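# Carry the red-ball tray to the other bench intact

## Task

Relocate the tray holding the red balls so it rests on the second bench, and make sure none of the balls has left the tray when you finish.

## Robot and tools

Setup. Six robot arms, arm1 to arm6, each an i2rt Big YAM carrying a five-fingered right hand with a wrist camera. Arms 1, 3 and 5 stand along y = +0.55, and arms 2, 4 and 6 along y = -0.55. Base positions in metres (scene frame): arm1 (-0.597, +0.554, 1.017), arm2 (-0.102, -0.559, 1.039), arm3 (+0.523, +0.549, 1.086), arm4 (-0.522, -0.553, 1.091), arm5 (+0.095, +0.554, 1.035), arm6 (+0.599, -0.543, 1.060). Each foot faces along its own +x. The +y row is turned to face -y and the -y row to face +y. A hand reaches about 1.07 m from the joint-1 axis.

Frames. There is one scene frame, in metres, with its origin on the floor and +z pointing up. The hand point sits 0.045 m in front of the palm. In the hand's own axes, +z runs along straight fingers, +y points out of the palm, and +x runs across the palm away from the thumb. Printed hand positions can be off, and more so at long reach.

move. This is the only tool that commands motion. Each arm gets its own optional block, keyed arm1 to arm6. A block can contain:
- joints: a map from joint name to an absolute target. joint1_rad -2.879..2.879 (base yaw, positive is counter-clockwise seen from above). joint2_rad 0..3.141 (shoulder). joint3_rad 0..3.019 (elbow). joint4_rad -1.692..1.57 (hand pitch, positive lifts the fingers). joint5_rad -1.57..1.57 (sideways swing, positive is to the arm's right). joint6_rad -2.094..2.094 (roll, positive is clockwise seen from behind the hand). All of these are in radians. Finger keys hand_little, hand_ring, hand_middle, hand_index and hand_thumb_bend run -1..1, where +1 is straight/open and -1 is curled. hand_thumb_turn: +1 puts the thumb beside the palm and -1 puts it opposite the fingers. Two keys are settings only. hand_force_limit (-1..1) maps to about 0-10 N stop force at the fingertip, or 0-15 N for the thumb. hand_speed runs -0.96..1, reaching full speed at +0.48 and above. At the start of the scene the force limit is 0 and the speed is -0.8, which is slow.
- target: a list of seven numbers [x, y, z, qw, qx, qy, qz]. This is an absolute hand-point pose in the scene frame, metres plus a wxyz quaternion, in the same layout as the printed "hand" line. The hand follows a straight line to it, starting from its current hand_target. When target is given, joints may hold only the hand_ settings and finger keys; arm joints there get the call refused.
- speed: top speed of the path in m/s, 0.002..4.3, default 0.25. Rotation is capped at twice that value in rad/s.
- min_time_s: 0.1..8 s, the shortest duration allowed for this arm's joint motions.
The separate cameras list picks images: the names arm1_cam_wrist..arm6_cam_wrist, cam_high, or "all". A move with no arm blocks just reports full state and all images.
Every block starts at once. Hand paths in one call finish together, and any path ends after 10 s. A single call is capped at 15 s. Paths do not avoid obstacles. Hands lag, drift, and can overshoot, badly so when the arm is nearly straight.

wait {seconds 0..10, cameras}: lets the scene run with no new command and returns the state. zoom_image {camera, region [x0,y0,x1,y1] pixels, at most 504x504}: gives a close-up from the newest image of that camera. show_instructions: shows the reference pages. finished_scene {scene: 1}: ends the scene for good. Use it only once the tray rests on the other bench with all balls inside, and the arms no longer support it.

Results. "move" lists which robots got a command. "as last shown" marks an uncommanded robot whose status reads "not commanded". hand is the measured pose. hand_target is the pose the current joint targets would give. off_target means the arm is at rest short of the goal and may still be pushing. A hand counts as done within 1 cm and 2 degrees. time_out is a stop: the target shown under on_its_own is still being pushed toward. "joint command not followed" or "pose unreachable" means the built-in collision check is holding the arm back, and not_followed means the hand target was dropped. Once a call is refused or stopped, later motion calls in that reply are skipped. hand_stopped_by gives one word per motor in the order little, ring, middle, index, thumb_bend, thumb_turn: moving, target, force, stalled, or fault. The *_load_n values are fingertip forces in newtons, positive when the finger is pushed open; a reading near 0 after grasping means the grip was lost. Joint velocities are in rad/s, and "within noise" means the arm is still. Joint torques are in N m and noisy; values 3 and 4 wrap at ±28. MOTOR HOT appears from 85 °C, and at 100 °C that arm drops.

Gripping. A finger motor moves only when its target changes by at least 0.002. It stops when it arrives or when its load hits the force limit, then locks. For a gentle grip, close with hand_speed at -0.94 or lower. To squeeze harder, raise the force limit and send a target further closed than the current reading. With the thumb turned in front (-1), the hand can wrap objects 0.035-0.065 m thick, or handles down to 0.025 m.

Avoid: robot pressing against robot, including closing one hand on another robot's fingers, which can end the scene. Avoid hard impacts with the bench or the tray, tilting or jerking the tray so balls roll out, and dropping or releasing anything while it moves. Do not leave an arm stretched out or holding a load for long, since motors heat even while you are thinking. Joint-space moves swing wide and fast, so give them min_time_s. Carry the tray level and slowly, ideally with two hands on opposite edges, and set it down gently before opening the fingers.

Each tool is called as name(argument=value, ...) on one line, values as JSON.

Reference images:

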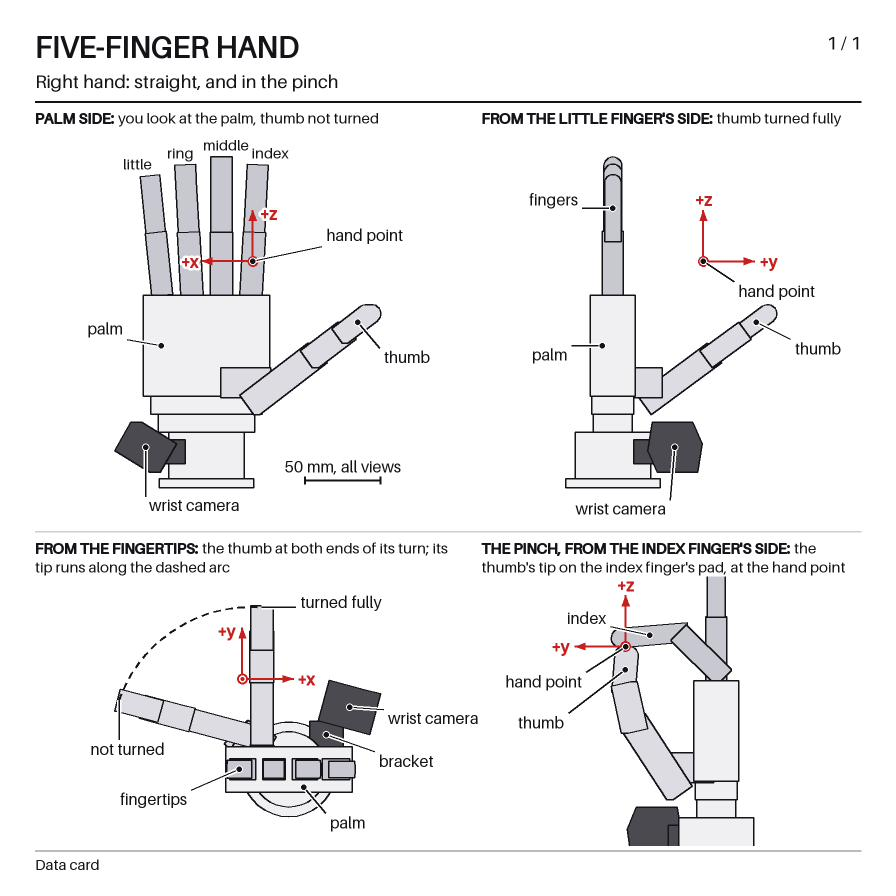

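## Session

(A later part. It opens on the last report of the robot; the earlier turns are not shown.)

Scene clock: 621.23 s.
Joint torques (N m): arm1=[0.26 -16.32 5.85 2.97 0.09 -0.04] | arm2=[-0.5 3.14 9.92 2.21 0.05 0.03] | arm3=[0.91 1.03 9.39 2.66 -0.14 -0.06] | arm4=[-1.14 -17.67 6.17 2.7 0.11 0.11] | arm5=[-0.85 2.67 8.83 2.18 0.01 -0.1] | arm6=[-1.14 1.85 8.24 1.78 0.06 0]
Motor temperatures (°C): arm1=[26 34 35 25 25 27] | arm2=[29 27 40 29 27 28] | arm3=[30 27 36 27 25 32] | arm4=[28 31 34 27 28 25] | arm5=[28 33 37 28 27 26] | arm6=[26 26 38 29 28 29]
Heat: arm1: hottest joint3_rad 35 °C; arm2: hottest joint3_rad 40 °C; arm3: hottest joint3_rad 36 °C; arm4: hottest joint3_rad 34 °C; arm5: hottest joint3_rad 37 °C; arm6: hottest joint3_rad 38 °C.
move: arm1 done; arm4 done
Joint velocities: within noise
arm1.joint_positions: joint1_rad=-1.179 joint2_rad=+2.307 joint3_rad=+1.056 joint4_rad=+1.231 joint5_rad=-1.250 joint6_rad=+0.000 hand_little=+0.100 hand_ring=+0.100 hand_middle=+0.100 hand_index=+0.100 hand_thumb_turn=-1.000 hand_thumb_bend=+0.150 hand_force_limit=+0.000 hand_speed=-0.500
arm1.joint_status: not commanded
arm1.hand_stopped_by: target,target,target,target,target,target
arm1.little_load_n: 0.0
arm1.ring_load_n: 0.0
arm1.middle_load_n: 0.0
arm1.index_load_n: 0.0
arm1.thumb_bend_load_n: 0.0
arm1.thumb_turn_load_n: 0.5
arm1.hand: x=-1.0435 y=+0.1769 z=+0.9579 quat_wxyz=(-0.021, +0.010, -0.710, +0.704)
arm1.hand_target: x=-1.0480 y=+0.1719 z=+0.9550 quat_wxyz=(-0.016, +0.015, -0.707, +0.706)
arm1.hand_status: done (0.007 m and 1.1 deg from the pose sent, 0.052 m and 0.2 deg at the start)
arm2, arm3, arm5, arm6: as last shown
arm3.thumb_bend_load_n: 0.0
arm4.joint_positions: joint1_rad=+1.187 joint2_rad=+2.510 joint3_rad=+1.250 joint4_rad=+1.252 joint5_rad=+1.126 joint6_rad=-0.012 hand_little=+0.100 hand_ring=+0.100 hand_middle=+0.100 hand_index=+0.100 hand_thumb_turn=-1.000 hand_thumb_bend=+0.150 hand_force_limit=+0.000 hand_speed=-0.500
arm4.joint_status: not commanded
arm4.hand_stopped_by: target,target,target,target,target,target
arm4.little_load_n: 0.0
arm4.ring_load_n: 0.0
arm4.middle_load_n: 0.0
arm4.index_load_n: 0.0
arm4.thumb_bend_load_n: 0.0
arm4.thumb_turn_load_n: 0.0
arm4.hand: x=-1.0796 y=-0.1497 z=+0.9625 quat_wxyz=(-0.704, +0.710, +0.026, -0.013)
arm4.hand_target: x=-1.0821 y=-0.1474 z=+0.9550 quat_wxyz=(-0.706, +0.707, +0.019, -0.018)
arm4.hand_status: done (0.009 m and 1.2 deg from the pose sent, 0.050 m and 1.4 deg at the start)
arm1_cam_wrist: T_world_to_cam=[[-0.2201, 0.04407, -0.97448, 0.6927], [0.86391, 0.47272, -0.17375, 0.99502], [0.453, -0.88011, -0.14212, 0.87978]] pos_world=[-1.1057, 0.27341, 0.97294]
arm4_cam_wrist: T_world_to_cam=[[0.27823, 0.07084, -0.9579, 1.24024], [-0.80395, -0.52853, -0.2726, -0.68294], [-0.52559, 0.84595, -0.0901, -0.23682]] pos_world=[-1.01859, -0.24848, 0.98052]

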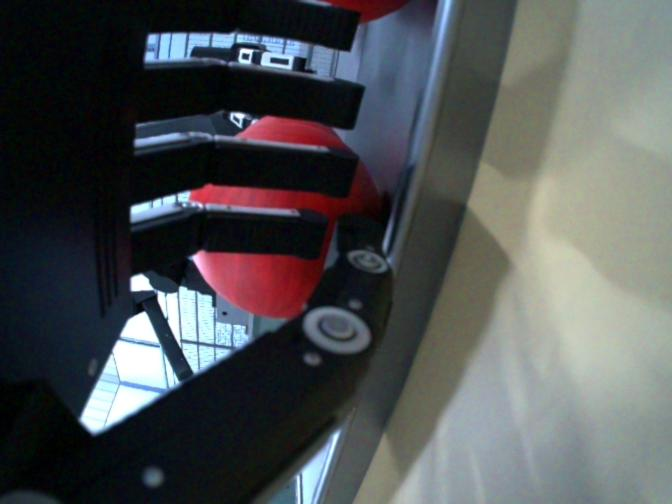

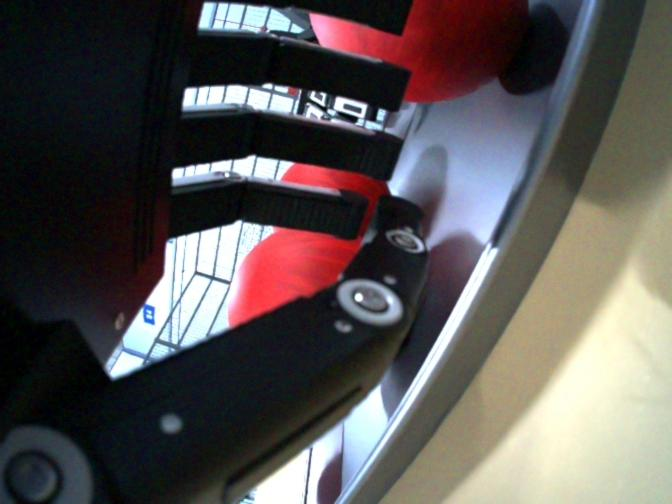

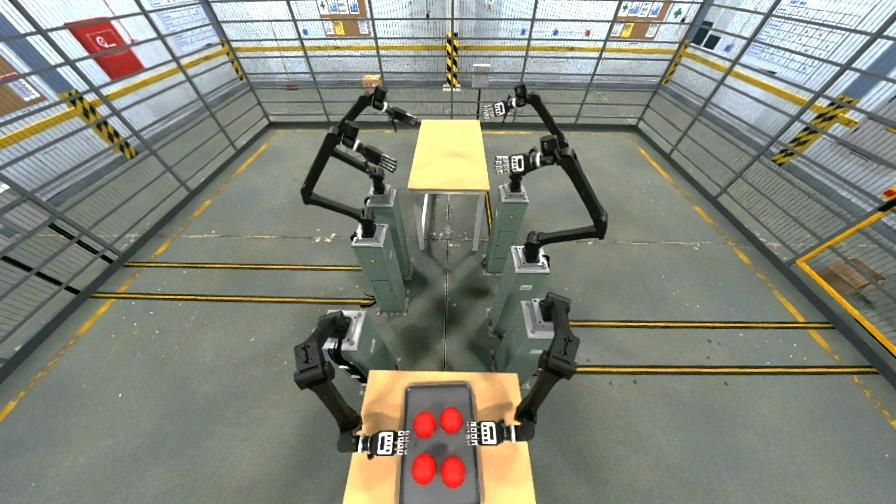

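move(arm1={"target": [-1.050, 0.170, 0.932, 0.0185, -0.0185, 0.7069, -0.7069], "speed": 0.04, "joints": {"hand_thumb_bend": 0.05, "hand_speed": -0.8}}, arm4={"target": [-1.083, -0.147, 0.913, 0.7069, -0.7069, -0.0185, 0.0185], "speed": 0.04, "joints": {"hand_thumb_bend": 0.05, "hand_speed": -0.8}}, cameras=["arm1_cam_wrist", "arm4_cam_wrist", "cam_high"])

zoom_image(camera="arm1_cam_wrist", region=[220, 100, 522, 402])

zoom_image(camera="arm4_cam_wrist", region=[270, 100, 572, 402])

Scene clock: 669.93 s.
Joint torques (N m): arm1=[0.15 -14.97 5.38 2.54 -0.06 0] | arm2=[-0.38 3.14 9.94 2.21 0.05 0.04] | arm3=[0.91 0.44 9.33 2.65 -0.07 -0.1] | arm4=[-1.08 -16.15 5.81 2.09 -0.04 0.11] | arm5=[-0.15 2.49 9.06 1.96 0.06 -0.07] | arm6=[-1.14 1.79 8.24 1.8 0.06 0]
Motor temperatures (°C): arm1=[26 33 35 25 25 27] | arm2=[29 27 40 29 27 28] | arm3=[30 27 37 27 25 32] | arm4=[28 30 33 27 28 25] | arm5=[28 33 37 28 27 26] | arm6=[26 25 38 29 28 29]
Heat: arm1: hottest joint3_rad 35 °C; arm2: hottest joint3_rad 40 °C; arm3: hottest joint3_rad 37 °C; arm4: hottest joint3_rad 33 °C; arm5: hottest joint3_rad 37 °C; arm6: hottest joint3_rad 38 °C.
move: arm1 off_target; arm4 off_target
Joint velocities: within noise
arm1.joint_positions: joint1_rad=-1.193 joint2_rad=+2.357 joint3_rad=+1.093 joint4_rad=+1.268 joint5_rad=-1.258 joint6_rad=+0.000 hand_little=+0.100 hand_ring=+0.100 hand_middle=+0.100 hand_index=+0.100 hand_thumb_turn=-1.000 hand_thumb_bend=+0.049 hand_force_limit=+0.000 hand_speed=-0.800
arm1.joint_status: all done
arm1.hand_stopped_by: target,target,target,target,target,target
arm1.little_load_n: 0.0
arm1.ring_load_n: 0.0
arm1.middle_load_n: 0.0
arm1.index_load_n: 0.0
arm1.thumb_bend_load_n: -3.0
arm1.thumb_turn_load_n: 0.0
arm1.hand: x=-1.0546 y=+0.1807 z=+0.9430 quat_wxyz=(-0.011, +0.015, -0.707, +0.707)
arm1.hand_target: x=-1.0530 y=+0.1767 z=+0.9321 quat_wxyz=(-0.016, +0.016, -0.707, +0.707)
arm1.hand_status: off_target (0.016 m and 0.9 deg from the pose sent, 0.028 m and 1.1 deg at the start)
arm2, arm3, arm5, arm6: as last shown
arm3.ring_load_n: -0.5
arm3.index_load_n: -0.5
arm4.joint_positions: joint1_rad=+1.188 joint2_rad=+2.591 joint3_rad=+1.316 joint4_rad=+1.309 joint5_rad=+1.129 joint6_rad=-0.022 hand_little=+0.100 hand_ring=+0.100 hand_middle=+0.100 hand_index=+0.100 hand_thumb_turn=-1.000 hand_thumb_bend=+0.049 hand_force_limit=+0.000 hand_speed=-0.800
arm4.joint_status: all done
arm4.hand_stopped_by: target,target,target,target,target,target
arm4.little_load_n: 0.0
arm4.ring_load_n: 0.0
arm4.middle_load_n: 0.0
arm4.index_load_n: 0.0
arm4.thumb_bend_load_n: -2.5
arm4.thumb_turn_load_n: -1.5
arm4.hand: x=-1.0878 y=-0.1470 z=+0.9395 quat_wxyz=(-0.710, +0.704, +0.016, -0.023)
arm4.hand_target: x=-1.0822 y=-0.1483 z=+0.9146 quat_wxyz=(-0.707, +0.707, +0.021, -0.017)
arm4.hand_status: off_target (0.027 m and 0.8 deg from the pose sent, 0.050 m and 1.2 deg at the start)
arm1_cam_wrist: T_world_to_cam=[[-0.24082, 0.03758, -0.96984, 0.65047], [0.86274, 0.46605, -0.19616, 1.02132], [0.44463, -0.88396, -0.14466, 0.8803]] pos_world=[-1.11589, 0.27771, 0.95854]
arm4_cam_wrist: T_world_to_cam=[[0.25029, 0.08596, -0.96435, 1.19823], [-0.8126, -0.52284, -0.25751, -0.71715], [-0.52634, 0.84808, -0.06101, -0.27339]] pos_world=[-1.02656, -0.2461, 0.95416]

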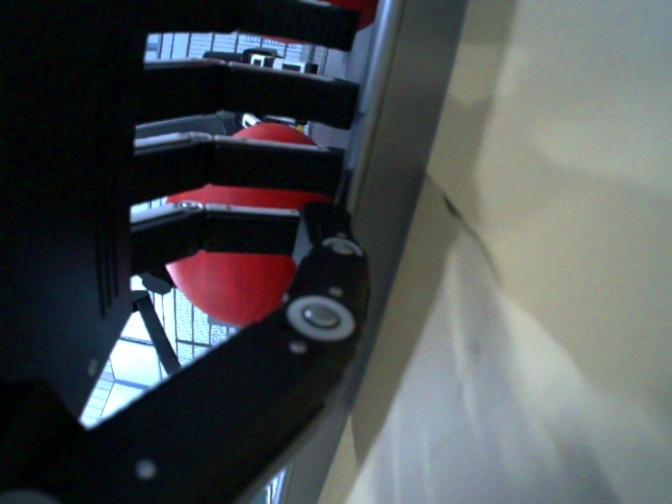

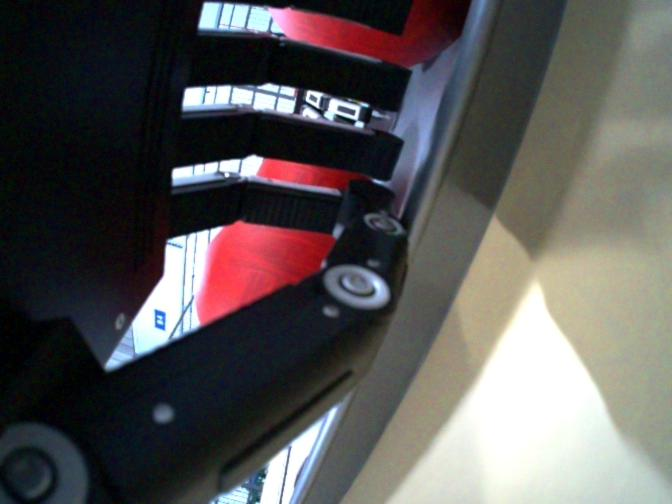

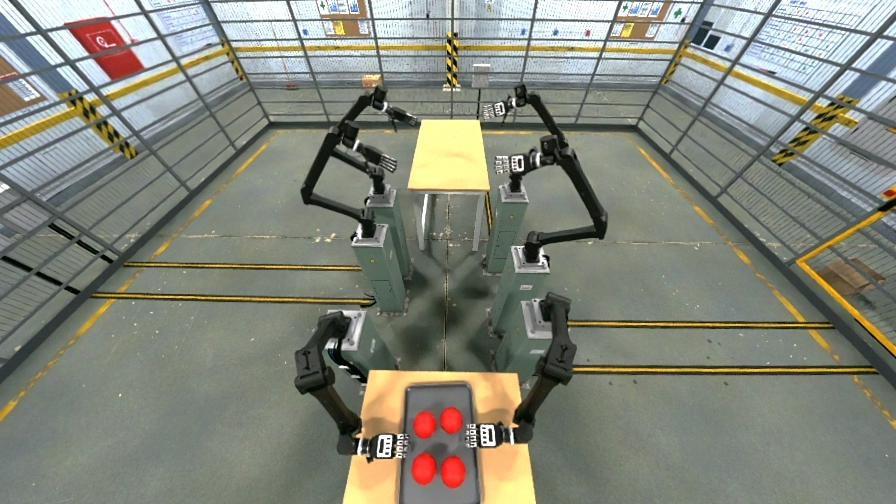

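Scaled by 1.669 from the camera's image (finer frame: 960x720).

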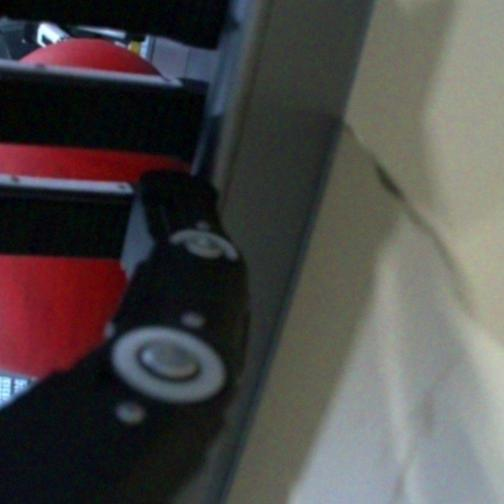

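Scaled by 1.669 from the camera's image (finer frame: 960x720).

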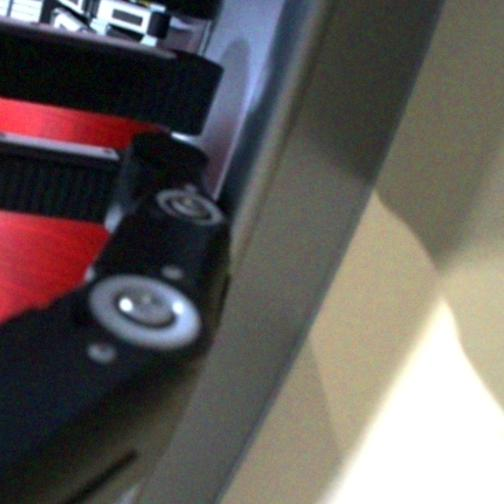

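move(arm1={"target": [-1.050, 0.175, 0.965, 0.0185, -0.0185, 0.7069, -0.7069], "speed": 0.06, "joints": {"hand_thumb_bend": 0.15}}, arm4={"target": [-1.083, -0.151, 0.955, 0.7069, -0.7069, -0.0185, 0.0185], "speed": 0.06, "joints": {"hand_thumb_bend": 0.15}}, cameras=["arm1_cam_wrist", "arm4_cam_wrist", "cam_high"])

zoom_image(camera="arm1_cam_wrist", region=[220, 100, 522, 402])

zoom_image(camera="arm4_cam_wrist", region=[270, 100, 572, 402])

zoom_image(camera="cam_high", region=[330, 370, 560, 504])

Scene clock: 725.23 s.
Joint torques (N m): arm1=[0.32 -19.08 3.63 1.21 -0.11 0.04] | arm2=[-0.32 3.08 9.96 2.21 0.06 0.03] | arm3=[2.49 1.44 9.1 2.44 -0.08 -0.04] | arm4=[-0.73 -21.71 3.66 0.99 0.11 0.16] | arm5=[-0.79 3.6 9.21 2.11 0.01 -0.1] | arm6=[-1.08 1.85 8.24 1.8 0.06 0]
Motor temperatures (°C): arm1=[26 32 35 25 25 27] | arm2=[29 27 40 29 27 28] | arm3=[30 27 37 27 25 31] | arm4=[28 32 33 27 28 25] | arm5=[28 33 37 28 26 26] | arm6=[26 25 39 29 28 28]
Heat: arm1: hottest joint3_rad 35 °C; arm2: hottest joint3_rad 40 °C; arm3: hottest joint3_rad 37 °C; arm4: hottest joint3_rad 33 °C; arm5: hottest joint3_rad 37 °C; arm6: hottest joint3_rad 39 °C.
move: arm1 done; arm4 done
Joint velocities: within noise
arm1.joint_positions: joint1_rad=-1.175 joint2_rad=+2.314 joint3_rad=+1.081 joint4_rad=+1.249 joint5_rad=-1.258 joint6_rad=+0.002 hand_little=+0.100 hand_ring=+0.100 hand_middle=+0.100 hand_index=+0.100 hand_thumb_turn=-1.000 hand_thumb_bend=+0.150 hand_force_limit=+0.000 hand_speed=-0.800
arm1.joint_status: all done
arm1.hand_stopped_by: target,target,target,target,target,target
arm1.little_load_n: 0.0
arm1.ring_load_n: 0.0
arm1.middle_load_n: 0.0
arm1.index_load_n: 0.0
arm1.thumb_bend_load_n: 0.0
arm1.thumb_turn_load_n: 0.0
arm1.hand: x=-1.0495 y=+0.1716 z=+0.9614 quat_wxyz=(-0.014, +0.025, -0.706, +0.708)
arm1.hand_target: x=-1.0451 y=+0.1689 z=+0.9648 quat_wxyz=(-0.023, +0.023, -0.707, +0.707)
arm1.hand_status: done (0.005 m and 1.0 deg from the pose sent, 0.023 m and 0.9 deg at the start)
arm2, arm3, arm5, arm6: as last shown
arm3.ring_load_n: 0.0
arm3.index_load_n: 0.0
arm4.joint_positions: joint1_rad=+1.187 joint2_rad=+2.556 joint3_rad=+1.281 joint4_rad=+1.297 joint5_rad=+1.132 joint6_rad=-0.012 hand_little=+0.100 hand_ring=+0.100 hand_middle=+0.100 hand_index=+0.100 hand_thumb_turn=-1.000 hand_thumb_bend=+0.150 hand_force_limit=+0.000 hand_speed=-0.800
arm4.joint_status: all done
arm4.hand_stopped_by: target,target,target,target,target,target
arm4.little_load_n: 0.0
arm4.ring_load_n: 0.0
arm4.middle_load_n: 0.0
arm4.index_load_n: 0.0
arm4.thumb_bend_load_n: 0.0
arm4.thumb_turn_load_n: 0.0
arm4.hand: x=-1.0817 y=-0.1482 z=+0.9501 quat_wxyz=(-0.708, +0.706, +0.015, -0.021)
arm4.hand_target: x=-1.0827 y=-0.1503 z=+0.9544 quat_wxyz=(-0.707, +0.707, +0.016, -0.021)
arm4.hand_status: done (0.006 m and 0.5 deg from the pose sent, 0.017 m and 0.8 deg at the start)
arm1_cam_wrist: T_world_to_cam=[[-0.25107, 0.02896, -0.96754, 0.65837], [0.852, 0.48102, -0.20669, 1.02105], [0.45941, -0.87623, -0.14545, 0.88757]] pos_world=[-1.1124, 0.26751, 0.97714]
arm4_cam_wrist: T_world_to_cam=[[0.25279, 0.07975, -0.96423, 1.20864], [-0.81441, -0.5205, -0.25656, -0.71255], [-0.52234, 0.85013, -0.06663, -0.25852]] pos_world=[-1.02088, -0.24749, 0.96537]

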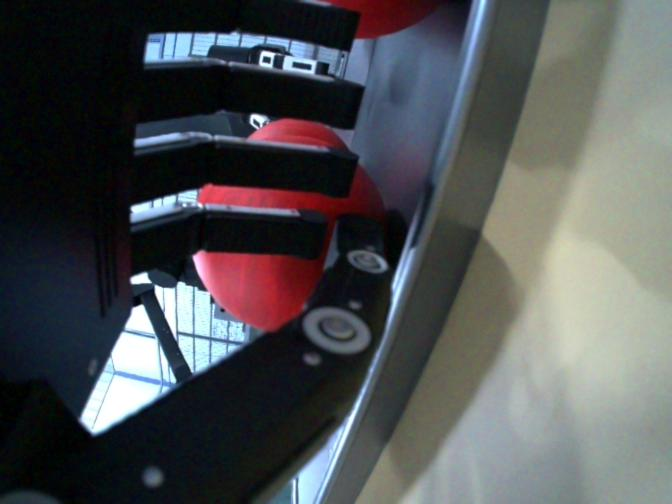

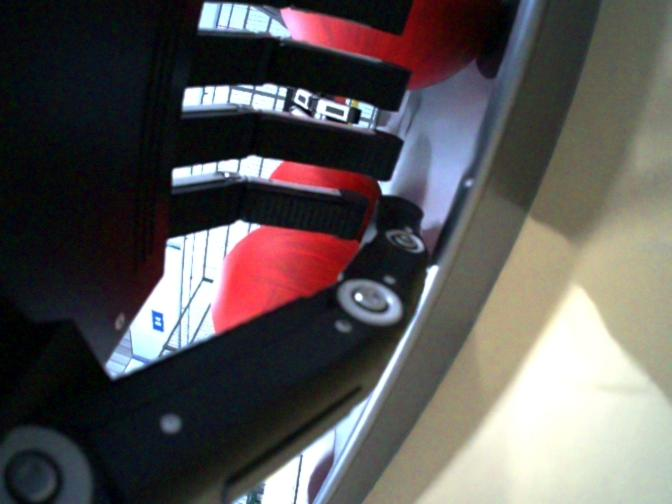

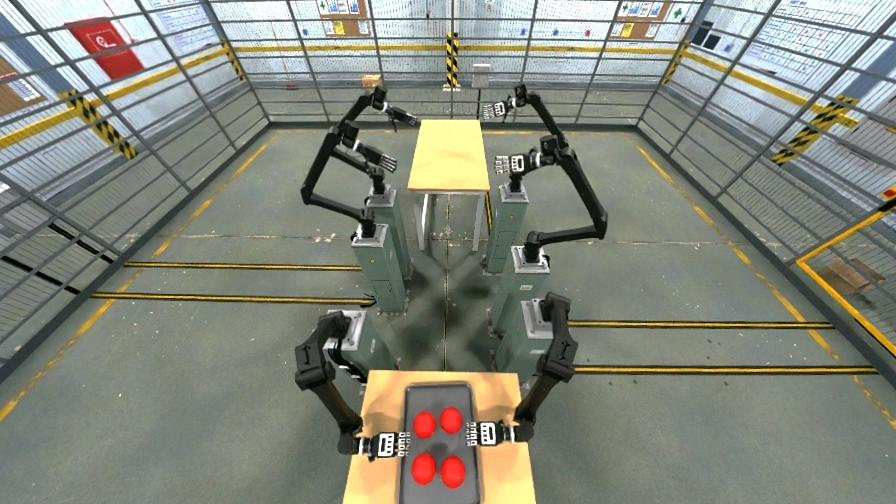

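Scaled by 1.669 from the camera's image (finer frame: 960x720).

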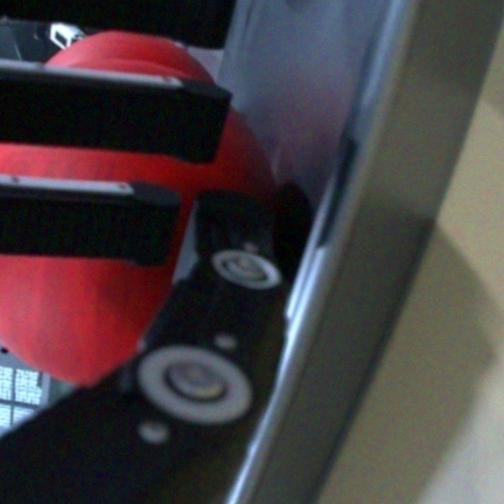

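Scaled by 1.669 from the camera's image (finer frame: 960x720).

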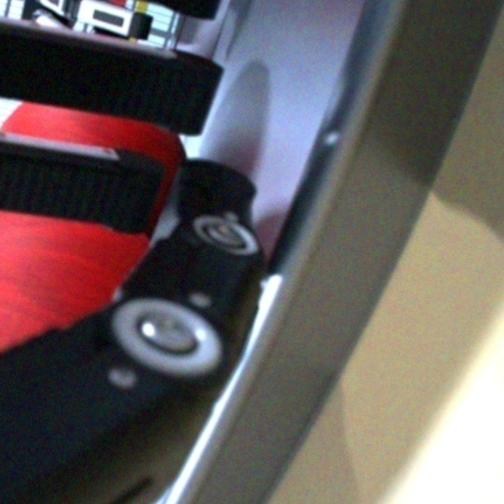

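Scaled by 2.191.

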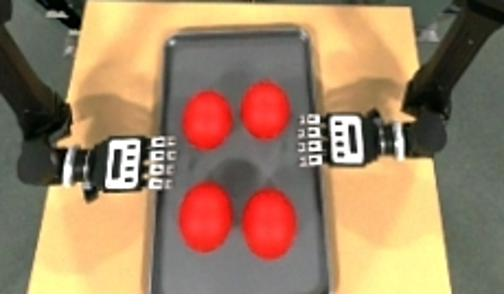

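move(arm1={"target": [-1.050, 0.183, 0.965, 0.0185, -0.0185, 0.7069, -0.7069], "speed": 0.06}, arm4={"target": [-1.083, -0.162, 0.955, 0.7069, -0.7069, -0.0185, 0.0185], "speed": 0.06})

move(arm1={"target": [-1.050, 0.181, 0.932, 0.0185, -0.0185, 0.7069, -0.7069], "speed": 0.04}, arm4={"target": [-1.083, -0.161, 0.914, 0.7069, -0.7069, -0.0185, 0.0185], "speed": 0.04}, cameras=["arm1_cam_wrist", "arm4_cam_wrist", "cam_high"])

zoom_image(camera="arm1_cam_wrist", region=[220, 100, 522, 402])

zoom_image(camera="arm4_cam_wrist", region=[270, 100, 572, 402])

zoom_image(camera="cam_high", region=[330, 370, 560, 504])

Scene clock: 745.50 s.
Joint torques (N m): arm1=[-0.5 -18.73 3.58 1.61 -0.22 0.05] | arm2=[-0.38 3.19 9.95 2.21 0.05 0.03] | arm3=[1.14 0.62 9.33 2.44 -0.1 -0.04] | arm4=[-0.21 -21.71 3.63 1.48 0.16 0.07] | arm5=[-0.56 2.37 9.2 2.13 -0.01 -0.07] | arm6=[-1.14 1.85 8.24 1.8 0.06 0]
Motor temperatures (°C): arm1=[26 33 34 25 25 27] | arm2=[29 27 40 29 27 28] | arm3=[30 27 37 27 25 31] | arm4=[28 32 32 27 28 25] | arm5=[28 33 37 28 26 26] | arm6=[26 25 39 29 28 28]
Heat: arm1: hottest joint3_rad 34 °C; arm2: hottest joint3_rad 40 °C; arm3: hottest joint3_rad 37 °C; arm4: hottest joint2_rad 32 °C; arm5: hottest joint3_rad 37 °C; arm6: hottest joint3_rad 39 °C.
move: arm1 done; arm4 done
Joint velocities: within noise
arm1.joint_positions: joint1_rad=-1.199 joint2_rad=+2.314 joint3_rad=+1.073 joint4_rad=+1.249 joint5_rad=-1.263 joint6_rad=+0.002 hand_little=+0.100 hand_ring=+0.100 hand_middle=+0.100 hand_index=+0.100 hand_thumb_turn=-1.000 hand_thumb_bend=+0.150 hand_force_limit=+0.000 hand_speed=-0.800
arm1.joint_status: not commanded
arm1.hand_stopped_by: target,target,target,target,target,target
arm1.little_load_n: 0.0
arm1.ring_load_n: 0.0
arm1.middle_load_n: 0.0
arm1.index_load_n: 0.0
arm1.thumb_bend_load_n: 0.5
arm1.thumb_turn_load_n: 0.0
arm1.hand: x=-1.0548 y=+0.1840 z=+0.9597 quat_wxyz=(-0.009, +0.016, -0.707, +0.707)
arm1.hand_target: x=-1.0563 y=+0.1880 z=+0.9652 quat_wxyz=(-0.011, +0.012, -0.707, +0.707)
arm1.hand_status: done (0.007 m and 1.1 deg from the pose sent, 0.012 m and 1.0 deg at the start)
arm2, arm3, arm5, arm6: as last shown
arm4.joint_positions: joint1_rad=+1.210 joint2_rad=+2.553 joint3_rad=+1.267 joint4_rad=+1.297 joint5_rad=+1.149 joint6_rad=-0.012 hand_little=+0.100 hand_ring=+0.100 hand_middle=+0.100 hand_index=+0.100 hand_thumb_turn=-1.000 hand_thumb_bend=+0.150 hand_force_limit=+0.000 hand_speed=-0.800
arm4.joint_status: not commanded
arm4.hand_stopped_by: target,target,target,target,target,target
arm4.little_load_n: 0.0
arm4.ring_load_n: 0.0
arm4.middle_load_n: 0.0
arm4.index_load_n: 0.0
arm4.thumb_bend_load_n: 0.0
arm4.thumb_turn_load_n: 0.0
arm4.hand: x=-1.0829 y=-0.1623 z=+0.9480 quat_wxyz=(-0.707, +0.707, +0.020, -0.019)
arm4.hand_target: x=-1.0858 y=-0.1658 z=+0.9554 quat_wxyz=(-0.707, +0.707, +0.021, -0.021)
arm4.hand_status: done (0.007 m and 0.2 deg from the pose sent, 0.015 m and 0.5 deg at the start)
pictures: none

Scene clock: 747.30 s.
Joint torques (N m): arm1=[0.62 -16.26 5.48 2.88 -0.14 -0.02] | arm2=[-0.38 3.19 9.95 2.17 0.05 0.04] | arm3=[2.08 0.44 9.39 2.52 -0.08 -0.06] | arm4=[-1.08 -17.96 5.63 2.66 0.11 0.11] | arm5=[-0.44 3.19 8.99 2.09 0 -0.1] | arm6=[-1.14 1.85 8.24 1.8 0.06 0]
Motor temperatures (°C): arm1=[26 33 34 25 25 27] | arm2=[29 27 40 29 27 28] | arm3=[30 27 37 27 25 31] | arm4=[28 32 32 27 28 25] | arm5=[28 33 37 28 26 26] | arm6=[25 25 39 29 28 28]
Heat: arm1: hottest joint3_rad 34 °C; arm2: hottest joint3_rad 40 °C; arm3: hottest joint3_rad 37 °C; arm4: hottest joint2_rad 32 °C; arm5: hottest joint3_rad 37 °C; arm6: hottest joint3_rad 39 °C.
move: arm1 done; arm4 done
Joint velocities: within noise
arm1.joint_positions: joint1_rad=-1.187 joint2_rad=+2.365 joint3_rad=+1.079 joint4_rad=+1.268 joint5_rad=-1.269 joint6_rad=+0.002 hand_little=+0.100 hand_ring=+0.100 hand_middle=+0.100 hand_index=+0.100 hand_thumb_turn=-1.000 hand_thumb_bend=+0.150 hand_force_limit=+0.000 hand_speed=-0.800
arm1.joint_status: not commanded
arm1.hand_stopped_by: target,target,target,target,target,target
arm1.little_load_n: 0.0
arm1.ring_load_n: 0.0
arm1.middle_load_n: 0.0
arm1.index_load_n: 0.0
arm1.thumb_bend_load_n: 0.0
arm1.thumb_turn_load_n: 0.0
arm1.hand: x=-1.0432 y=+0.1810 z=+0.9360 quat_wxyz=(-0.025, +0.014, -0.710, +0.704)
arm1.hand_target: x=-1.0450 y=+0.1760 z=+0.9323 quat_wxyz=(-0.023, +0.023, -0.707, +0.706)
arm1.hand_status: done (0.008 m and 1.0 deg from the pose sent, 0.028 m and 1.1 deg at the start)
arm2.joint_positions: joint1_rad=-0.439 joint2_rad=+0.633 joint3_rad=+1.452 joint4_rad=-1.170 joint5_rad=+0.015 joint6_rad=-1.278 hand_little=+1.000 hand_ring=+1.000 hand_middle=+1.000 hand_index=+1.000 hand_thumb_turn=+1.000 hand_thumb_bend=+1.000 hand_force_limit=+0.000 hand_speed=-0.800
arm2.joint_status: not commanded
arm2.hand_stopped_by: target,target,target,target,target,target
arm2.little_load_n: 0.0
arm2.ring_load_n: 0.0
arm2.middle_load_n: 0.0
arm2.index_load_n: 0.0
arm2.thumb_bend_load_n: 0.0
arm2.thumb_turn_load_n: 0.0
arm2.hand: x=+0.0345 y=-0.3462 z=+1.5935 quat_wxyz=(-0.378, +0.739, +0.350, +0.434)
arm2.hand_target: x=+0.0335 y=-0.3483 z=+1.6014 quat_wxyz=(-0.383, +0.734, +0.348, +0.440)
arm2.hand_status: not commanded
arm3.joint_positions: joint1_rad=+0.060 joint2_rad=+0.645 joint3_rad=+1.351 joint4_rad=-1.208 joint5_rad=-0.095 joint6_rad=-1.018 hand_little=+1.000 hand_ring=+1.000 hand_middle=+1.000 hand_index=+1.000 hand_thumb_turn=+1.000 hand_thumb_bend=+1.000 hand_force_limit=+0.000 hand_speed=-0.800
arm3.joint_status: not commanded
arm3.hand_stopped_by: target,target,target,target,target,target
arm3.little_load_n: 0.0
arm3.ring_load_n: 0.0
arm3.middle_load_n: 0.0
arm3.index_load_n: 0.0
arm3.thumb_bend_load_n: 0.0
arm3.thumb_turn_load_n: 0.0
arm3.hand: x=+0.5279 y=+0.2895 z=+1.5665 quat_wxyz=(+0.190, +0.472, -0.717, +0.476)
arm3.hand_target: x=+0.5278 y=+0.2899 z=+1.5768 quat_wxyz=(+0.195, +0.469, -0.712, +0.484)
arm3.hand_status: not commanded
arm4.joint_positions: joint1_rad=+1.202 joint2_rad=+2.611 joint3_rad=+1.301 joint4_rad=+1.306 joint5_rad=+1.149 joint6_rad=-0.012 hand_little=+0.100 hand_ring=+0.100 hand_middle=+0.100 hand_index=+0.100 hand_thumb_turn=-1.000 hand_thumb_bend=+0.150 hand_force_limit=+0.000 hand_speed=-0.800
arm4.joint_status: not commanded
arm4.hand_stopped_by: target,target,target,target,target,target
arm4.little_load_n: 0.0
arm4.ring_load_n: 0.0
arm4.middle_load_n: 0.0
arm4.index_load_n: 0.0
arm4.thumb_bend_load_n: 0.0
arm4.thumb_turn_load_n: 0.0
arm4.hand: x=-1.0784 y=-0.1587 z=+0.9219 quat_wxyz=(-0.704, +0.709, +0.023, -0.012)
arm4.hand_target: x=-1.0797 y=-0.1571 z=+0.9142 quat_wxyz=(-0.707, +0.707, +0.016, -0.016)
arm4.hand_status: done (0.009 m and 1.0 deg from the pose sent, 0.034 m and 0.2 deg at the start)
arm5.joint_positions: joint1_rad=+0.135 joint2_rad=+0.581 joint3_rad=+1.454 joint4_rad=-1.400 joint5_rad=+0.243 joint6_rad=-1.360 hand_little=+1.000 hand_ring=+1.000 hand_middle=+1.000 hand_index=+1.000 hand_thumb_turn=+1.000 hand_thumb_bend=+1.000 hand_force_limit=+0.000 hand_speed=-0.800
arm5.joint_status: not commanded
arm5.hand_stopped_by: target,target,target,target,target,target
arm5.little_load_n: 0.0
arm5.ring_load_n: 0.0
arm5.middle_load_n: -0.5
arm5.index_load_n: 0.0
arm5.thumb_bend_load_n: 0.0
arm5.thumb_turn_load_n: 0.0
arm5.hand: x=+0.0172 y=+0.3566 z=+1.5583 quat_wxyz=(+0.365, +0.541, -0.674, +0.347)
arm5.hand_target: x=+0.0169 y=+0.3579 z=+1.5682 quat_wxyz=(+0.370, +0.535, -0.671, +0.356)
arm5.hand_status: not commanded
arm6.joint_positions: joint1_rad=-0.234 joint2_rad=+0.617 joint3_rad=+1.415 joint4_rad=-1.189 joint5_rad=+0.058 joint6_rad=-1.321 hand_little=+1.000 hand_ring=+1.000 hand_middle=+1.000 hand_index=+1.000 hand_thumb_turn=+1.000 hand_thumb_bend=+1.000 hand_force_limit=+0.000 hand_speed=-0.800
arm6.joint_status: not commanded
arm6.hand_stopped_by: target,target,target,target,target,target
arm6.little_load_n: 0.0
arm6.ring_load_n: 0.0
arm6.middle_load_n: 0.0
arm6.index_load_n: 0.0
arm6.thumb_bend_load_n: 0.0
arm6.thumb_turn_load_n: 0.0
arm6.hand: x=+0.6998 y=-0.3152 z=+1.5986 quat_wxyz=(-0.386, +0.707, +0.432, +0.406)
arm6.hand_target: x=+0.6993 y=-0.3171 z=+1.6089 quat_wxyz=(-0.393, +0.702, +0.428, +0.413)
arm6.hand_status: not commanded
arm1_cam_wrist: T_world_to_cam=[[-0.22032, 0.04094, -0.97457, 0.67165], [0.85883, 0.48184, -0.17392, 0.98222], [0.46246, -0.8753, -0.14132, 0.88834]] pos_world=[-1.1064, 0.27681, 0.95093]
arm4_cam_wrist: T_world_to_cam=[[0.2761, 0.06998, -0.95858, 1.19987], [-0.80876, -0.52196, -0.27105, -0.70345], [-0.51931, 0.85009, -0.08752, -0.22722]] pos_world=[-1.0182, -0.25799, 0.93961]

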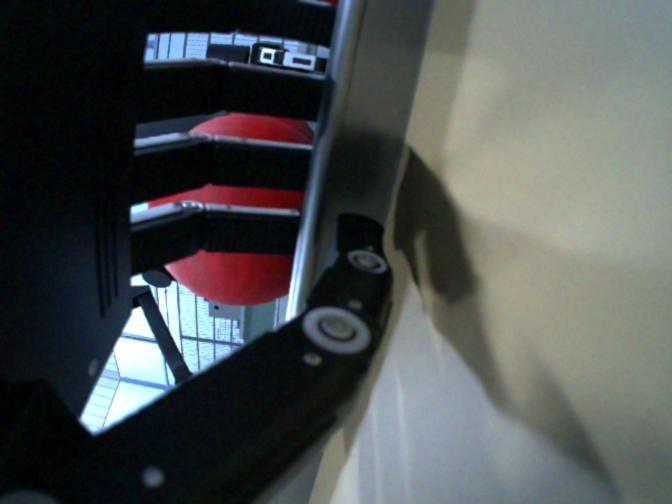

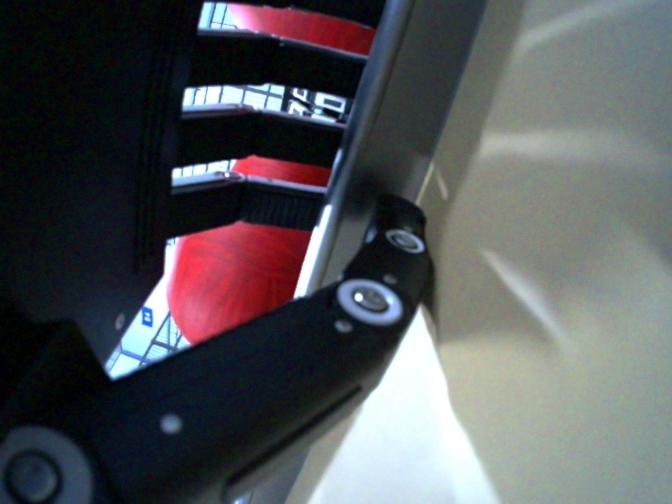

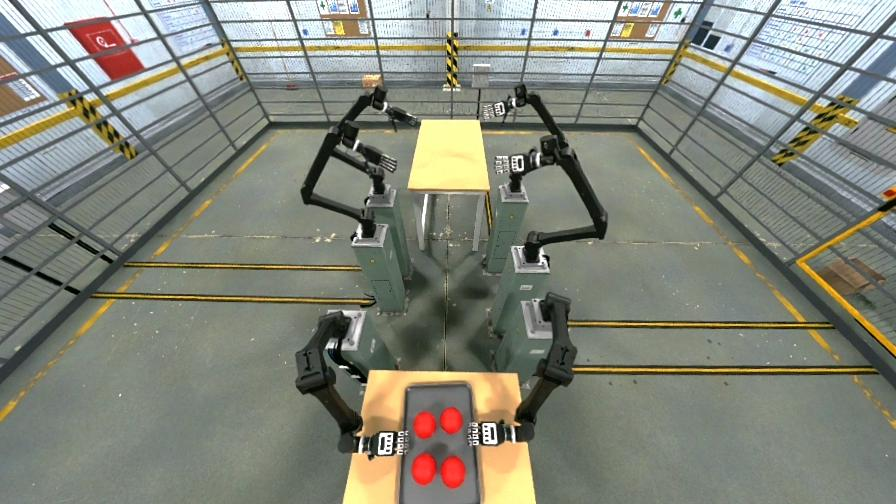

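Scaled by 1.669 from the camera's image (finer frame: 960x720).

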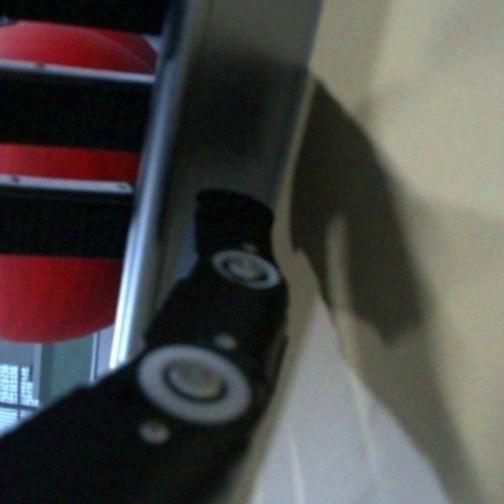

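Scaled by 1.669 from the camera's image (finer frame: 960x720).

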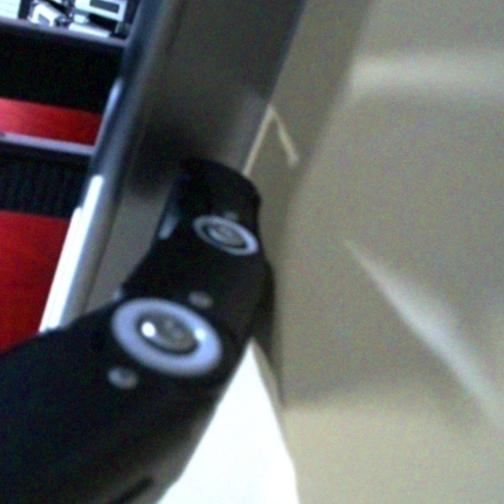

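Scaled by 2.191.

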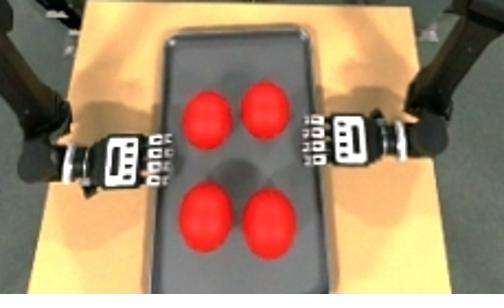

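move(arm1={"joints": {"hand_thumb_bend": -0.5, "hand_index": -0.6, "hand_middle": -0.6, "hand_ring": -0.6, "hand_little": -0.6, "hand_speed": -0.92, "hand_force_limit": -0.7}}, arm4={"joints": {"hand_thumb_bend": -0.5, "hand_index": -0.6, "hand_middle": -0.6, "hand_ring": -0.6, "hand_little": -0.6, "hand_speed": -0.92, "hand_force_limit": -0.7}}, cameras=["arm1_cam_wrist", "arm4_cam_wrist", "cam_high"])

zoom_image(camera="arm1_cam_wrist", region=[220, 100, 522, 402])

zoom_image(camera="arm4_cam_wrist", region=[270, 100, 572, 402])

Scene clock: 764.60 s.
Joint torques (N m): arm1=[0.5 -16.21 5.45 2.78 -0.17 -0.05] | arm2=[-0.5 3.08 9.95 2.21 0.06 0.03] | arm3=[0.91 1.32 9.32 2.58 -0.09 -0.11] | arm4=[-0.97 -17.96 5.5 2.55 0.1 0.11] | arm5=[0.26 2.9 9.01 2.04 0 -0.12] | arm6=[-1.14 1.85 8.24 1.78 0.06 0]
Motor temperatures (°C): arm1=[26 34 35 25 25 27] | arm2=[29 27 40 29 27 28] | arm3=[30 27 37 27 25 31] | arm4=[28 32 32 27 28 25] | arm5=[28 33 37 28 26 26] | arm6=[25 25 39 29 28 28]
Heat: arm1: hottest joint3_rad 35 °C; arm2: hottest joint3_rad 40 °C; arm3: hottest joint3_rad 37 °C; arm4: hottest joint2_rad 32 °C; arm5: hottest joint3_rad 37 °C; arm6: hottest joint3_rad 39 °C.
move: arm1 off_target; arm4 off_target
Joint velocities: within noise
arm1.joint_positions: joint1_rad=-1.185 joint2_rad=+2.365 joint3_rad=+1.081 joint4_rad=+1.268 joint5_rad=-1.270 joint6_rad=-0.008 hand_little=-0.131 hand_ring=-0.101 hand_middle=-0.085 hand_index=-0.115 hand_thumb_turn=-1.000 hand_thumb_bend=+0.052 hand_force_limit=-0.700 hand_speed=-0.920
arm1.joint_status: hand_little off_target (ended at -0.131, target -0.600); hand_ring off_target (ended at -0.101, target -0.600); hand_middle off_target (ended at -0.085, target -0.600); hand_index off_target (ended at -0.115, target -0.600); hand_thumb_bend off_target (ended at +0.052, target -0.500); the others done
arm1.hand_stopped_by: force,force,force,force,force,target
arm1.little_load_n: 1.5
arm1.ring_load_n: 1.5
arm1.middle_load_n: 0.5
arm1.index_load_n: 2.5
arm1.thumb_bend_load_n: 3.5
arm1.thumb_turn_load_n: 0.0
arm1.hand: x=-1.0435 y=+0.1801 z=+0.9361 quat_wxyz=(-0.022, +0.018, -0.709, +0.704)
arm1.hand_target: x=-1.0455 y=+0.1758 z=+0.9322 quat_wxyz=(-0.020, +0.027, -0.707, +0.706)
arm1.hand_status: not commanded
arm2, arm3, arm5, arm6: as last shown
arm3.thumb_bend_load_n: 0.5
arm4.joint_positions: joint1_rad=+1.201 joint2_rad=+2.611 joint3_rad=+1.302 joint4_rad=+1.308 joint5_rad=+1.146 joint6_rad=-0.022 hand_little=-0.161 hand_ring=-0.130 hand_middle=-0.116 hand_index=-0.161 hand_thumb_turn=-1.000 hand_thumb_bend=+0.037 hand_force_limit=-0.700 hand_speed=-0.920
arm4.joint_status: hand_little off_target (ended at -0.161, target -0.600); hand_ring off_target (ended at -0.130, target -0.600); hand_middle off_target (ended at -0.116, target -0.600); hand_index off_target (ended at -0.161, target -0.600); hand_thumb_bend off_target (ended at +0.037, target -0.500); the others done
arm4.hand_stopped_by: force,force,force,force,force,target
arm4.little_load_n: 1.5
arm4.ring_load_n: 0.5
arm4.middle_load_n: 0.0
arm4.index_load_n: 0.5
arm4.thumb_bend_load_n: 3.0
arm4.thumb_turn_load_n: 0.5
arm4.hand: x=-1.0786 y=-0.1576 z=+0.9223 quat_wxyz=(-0.705, +0.709, +0.026, -0.010)
arm4.hand_target: x=-1.0796 y=-0.1572 z=+0.9137 quat_wxyz=(-0.706, +0.707, +0.021, -0.014)
arm4.hand_status: not commanded
arm5.middle_load_n: 0.0
arm1_cam_wrist: T_world_to_cam=[[-0.23084, 0.0392, -0.9722, 0.65879], [0.8554, 0.48435, -0.18357, 0.98789], [0.46369, -0.87399, -0.14534, 0.89248]] pos_world=[-1.1068, 0.27571, 0.95154]
arm4_cam_wrist: T_world_to_cam=[[0.28205, 0.07194, -0.9567, 1.20529], [-0.80621, -0.52279, -0.27699, -0.6948], [-0.52008, 0.84942, -0.08945, -0.22728]] pos_world=[-1.01831, -0.25688, 0.94032]

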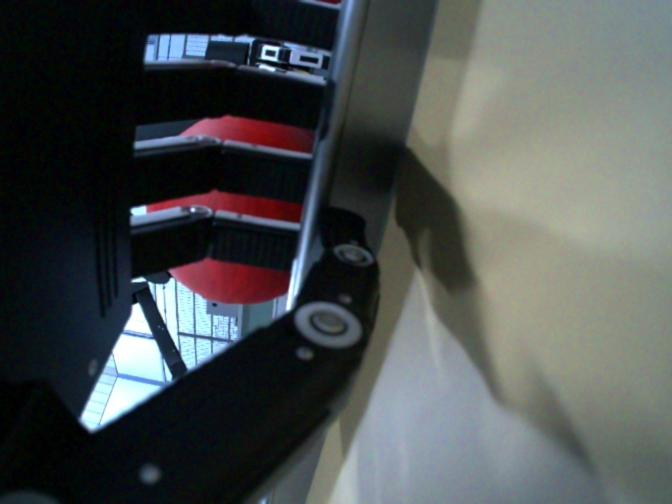

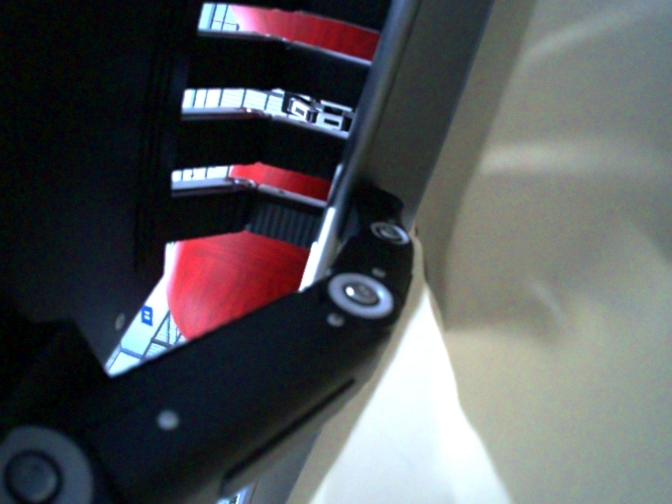

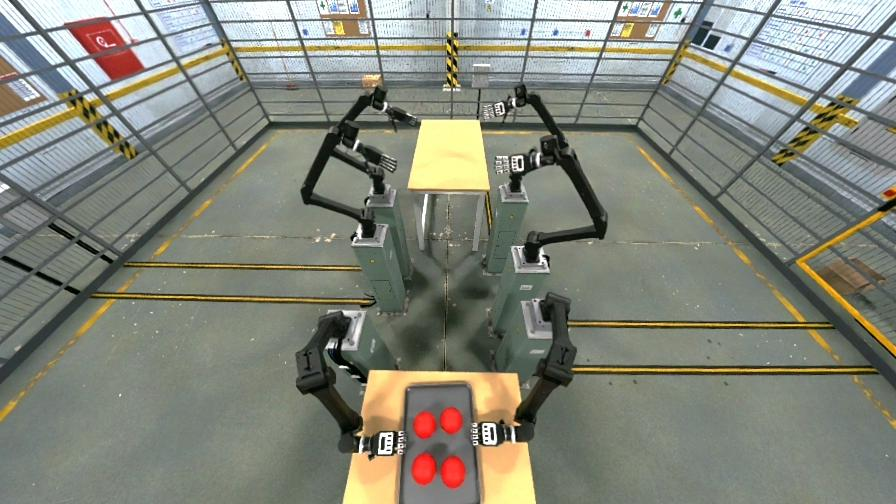

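Scaled by 1.669 from the camera's image (finer frame: 960x720).

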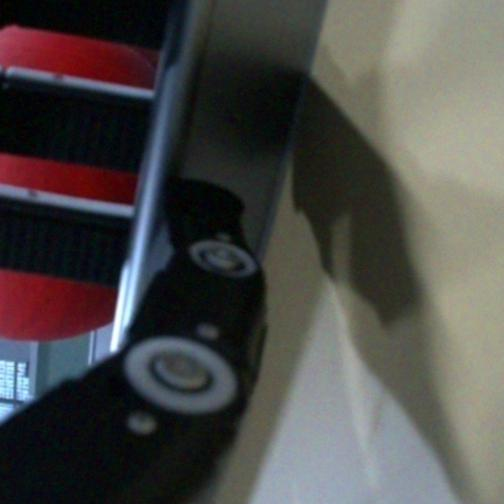

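Scaled by 1.669 from the camera's image (finer frame: 960x720).

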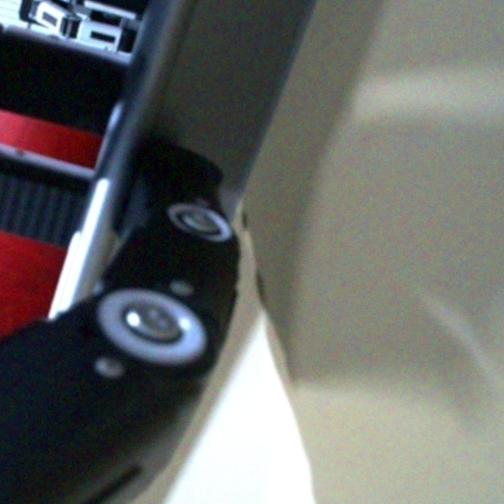

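move(arm1={"joints": {"hand_thumb_bend": -0.8, "hand_index": -0.9, "hand_middle": -0.9, "hand_ring": -0.9, "hand_little": -0.9, "hand_speed": -0.94, "hand_force_limit": 0.0}}, arm4={"joints": {"hand_thumb_bend": -0.8, "hand_index": -0.9, "hand_middle": -0.9, "hand_ring": -0.9, "hand_little": -0.9, "hand_speed": -0.94, "hand_force_limit": 0.0}}, cameras=["arm1_cam_wrist", "arm4_cam_wrist"])

Scene clock: 778.83 s.
Joint torques (N m): arm1=[0.03 -16.32 5.07 2.56 -0.03 -0.03] | arm2=[-0.44 3.19 9.94 2.21 0.05 0.04] | arm3=[2.02 1.44 9.46 2.82 -0.08 -0.04] | arm4=[-0.73 -18.08 5.35 2.54 0.21 0.11] | arm5=[-0.09 2.84 9.11 2.11 -0.01 -0.14] | arm6=[-1.08 1.85 8.24 1.8 0.06 0]
Motor temperatures (°C): arm1=[26 34 35 25 25 27] | arm2=[29 27 40 29 27 28] | arm3=[30 27 37 27 25 31] | arm4=[28 32 32 27 28 25] | arm5=[28 33 37 28 26 26] | arm6=[25 25 39 29 28 28]
Heat: arm1: hottest joint3_rad 35 °C; arm2: hottest joint3_rad 40 °C; arm3: hottest joint3_rad 37 °C; arm4: hottest joint2_rad 32 °C; arm5: hottest joint3_rad 37 °C; arm6: hottest joint3_rad 39 °C.
move: arm1 off_target; arm4 off_target
Joint velocities: within noise
arm1.joint_positions: joint1_rad=-1.181 joint2_rad=+2.368 joint3_rad=+1.085 joint4_rad=+1.269 joint5_rad=-1.280 joint6_rad=-0.008 hand_little=-0.191 hand_ring=-0.138 hand_middle=-0.117 hand_index=-0.136 hand_thumb_turn=-1.000 hand_thumb_bend=+0.050 hand_force_limit=+0.000 hand_speed=-0.940
arm1.joint_status: hand_little off_target (ended at -0.191, target -0.900); hand_ring off_target (ended at -0.138, target -0.900); hand_middle off_target (ended at -0.117, target -0.900); hand_index off_target (ended at -0.136, target -0.900); hand_thumb_bend off_target (ended at +0.050, target -0.800); the others done
arm1.hand_stopped_by: force,force,force,force,force,target
arm1.little_load_n: 4.0
arm1.ring_load_n: 1.5
arm1.middle_load_n: 3.0
arm1.index_load_n: 4.0
arm1.thumb_bend_load_n: 12.5
arm1.thumb_turn_load_n: 1.5
arm1.hand: x=-1.0413 y=+0.1779 z=+0.9356 quat_wxyz=(-0.026, +0.024, -0.709, +0.704)
arm1.hand_target: x=-1.0442 y=+0.1760 z=+0.9316 quat_wxyz=(-0.023, +0.028, -0.707, +0.706)
arm1.hand_status: not commanded
arm2, arm3, arm5, arm6: as last shown
arm3.little_load_n: 0.5
arm3.thumb_bend_load_n: 0.0
arm4.joint_positions: joint1_rad=+1.198 joint2_rad=+2.611 joint3_rad=+1.304 joint4_rad=+1.308 joint5_rad=+1.138 joint6_rad=-0.022 hand_little=-0.226 hand_ring=-0.185 hand_middle=-0.164 hand_index=-0.198 hand_thumb_turn=-1.000 hand_thumb_bend=+0.029 hand_force_limit=+0.000 hand_speed=-0.940
arm4.joint_status: hand_little off_target (ended at -0.226, target -0.900); hand_ring off_target (ended at -0.185, target -0.900); hand_middle off_target (ended at -0.164, target -0.900); hand_index off_target (ended at -0.198, target -0.900); hand_thumb_bend off_target (ended at +0.029, target -0.800); the others done
arm4.hand_stopped_by: force,force,force,force,force,target
arm4.little_load_n: 5.0
arm4.ring_load_n: 4.5
arm4.middle_load_n: 4.5
arm4.index_load_n: 4.5
arm4.thumb_bend_load_n: 9.0
arm4.thumb_turn_load_n: 1.0
arm4.hand: x=-1.0794 y=-0.1560 z=+0.9227 quat_wxyz=(-0.705, +0.708, +0.027, -0.012)
arm4.hand_target: x=-1.0803 y=-0.1574 z=+0.9135 quat_wxyz=(-0.706, +0.707, +0.023, -0.015)
arm4.hand_status: not commanded
arm1_cam_wrist: T_world_to_cam=[[-0.23405, 0.03488, -0.9716, 0.65577], [0.84812, 0.49589, -0.18651, 0.98011], [0.4753, -0.86769, -0.14564, 0.90078]] pos_world=[-1.10591, 0.2727, 0.95114]
arm4_cam_wrist: T_world_to_cam=[[0.2803, 0.0737, -0.95708, 1.20447], [-0.80421, -0.52634, -0.27606, -0.69376], [-0.5241, 0.84707, -0.08826, -0.23498]] pos_world=[-1.0187, -0.25488, 0.94051]

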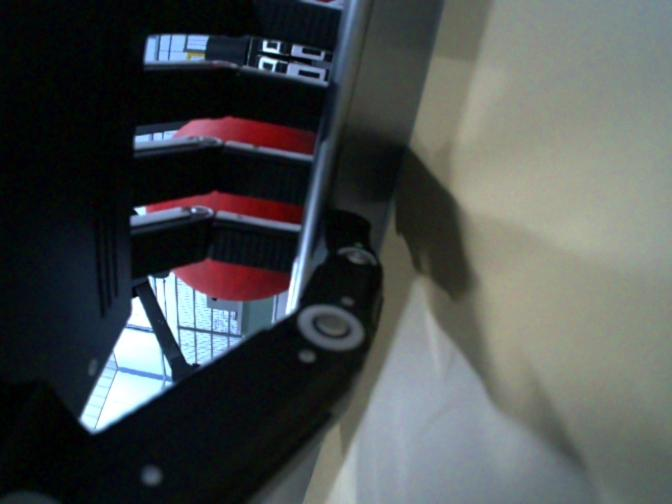

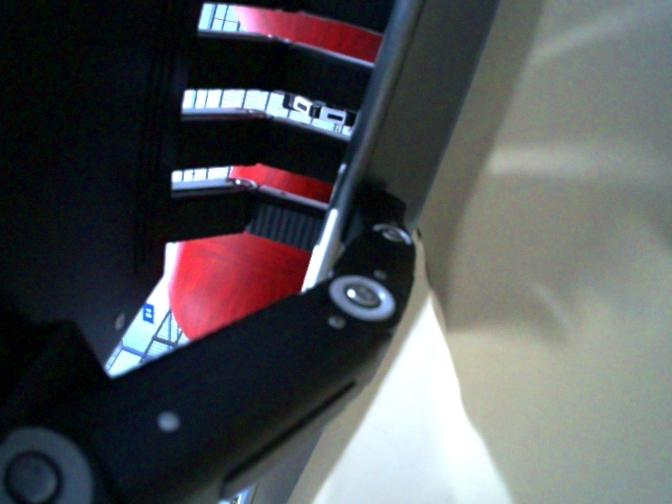

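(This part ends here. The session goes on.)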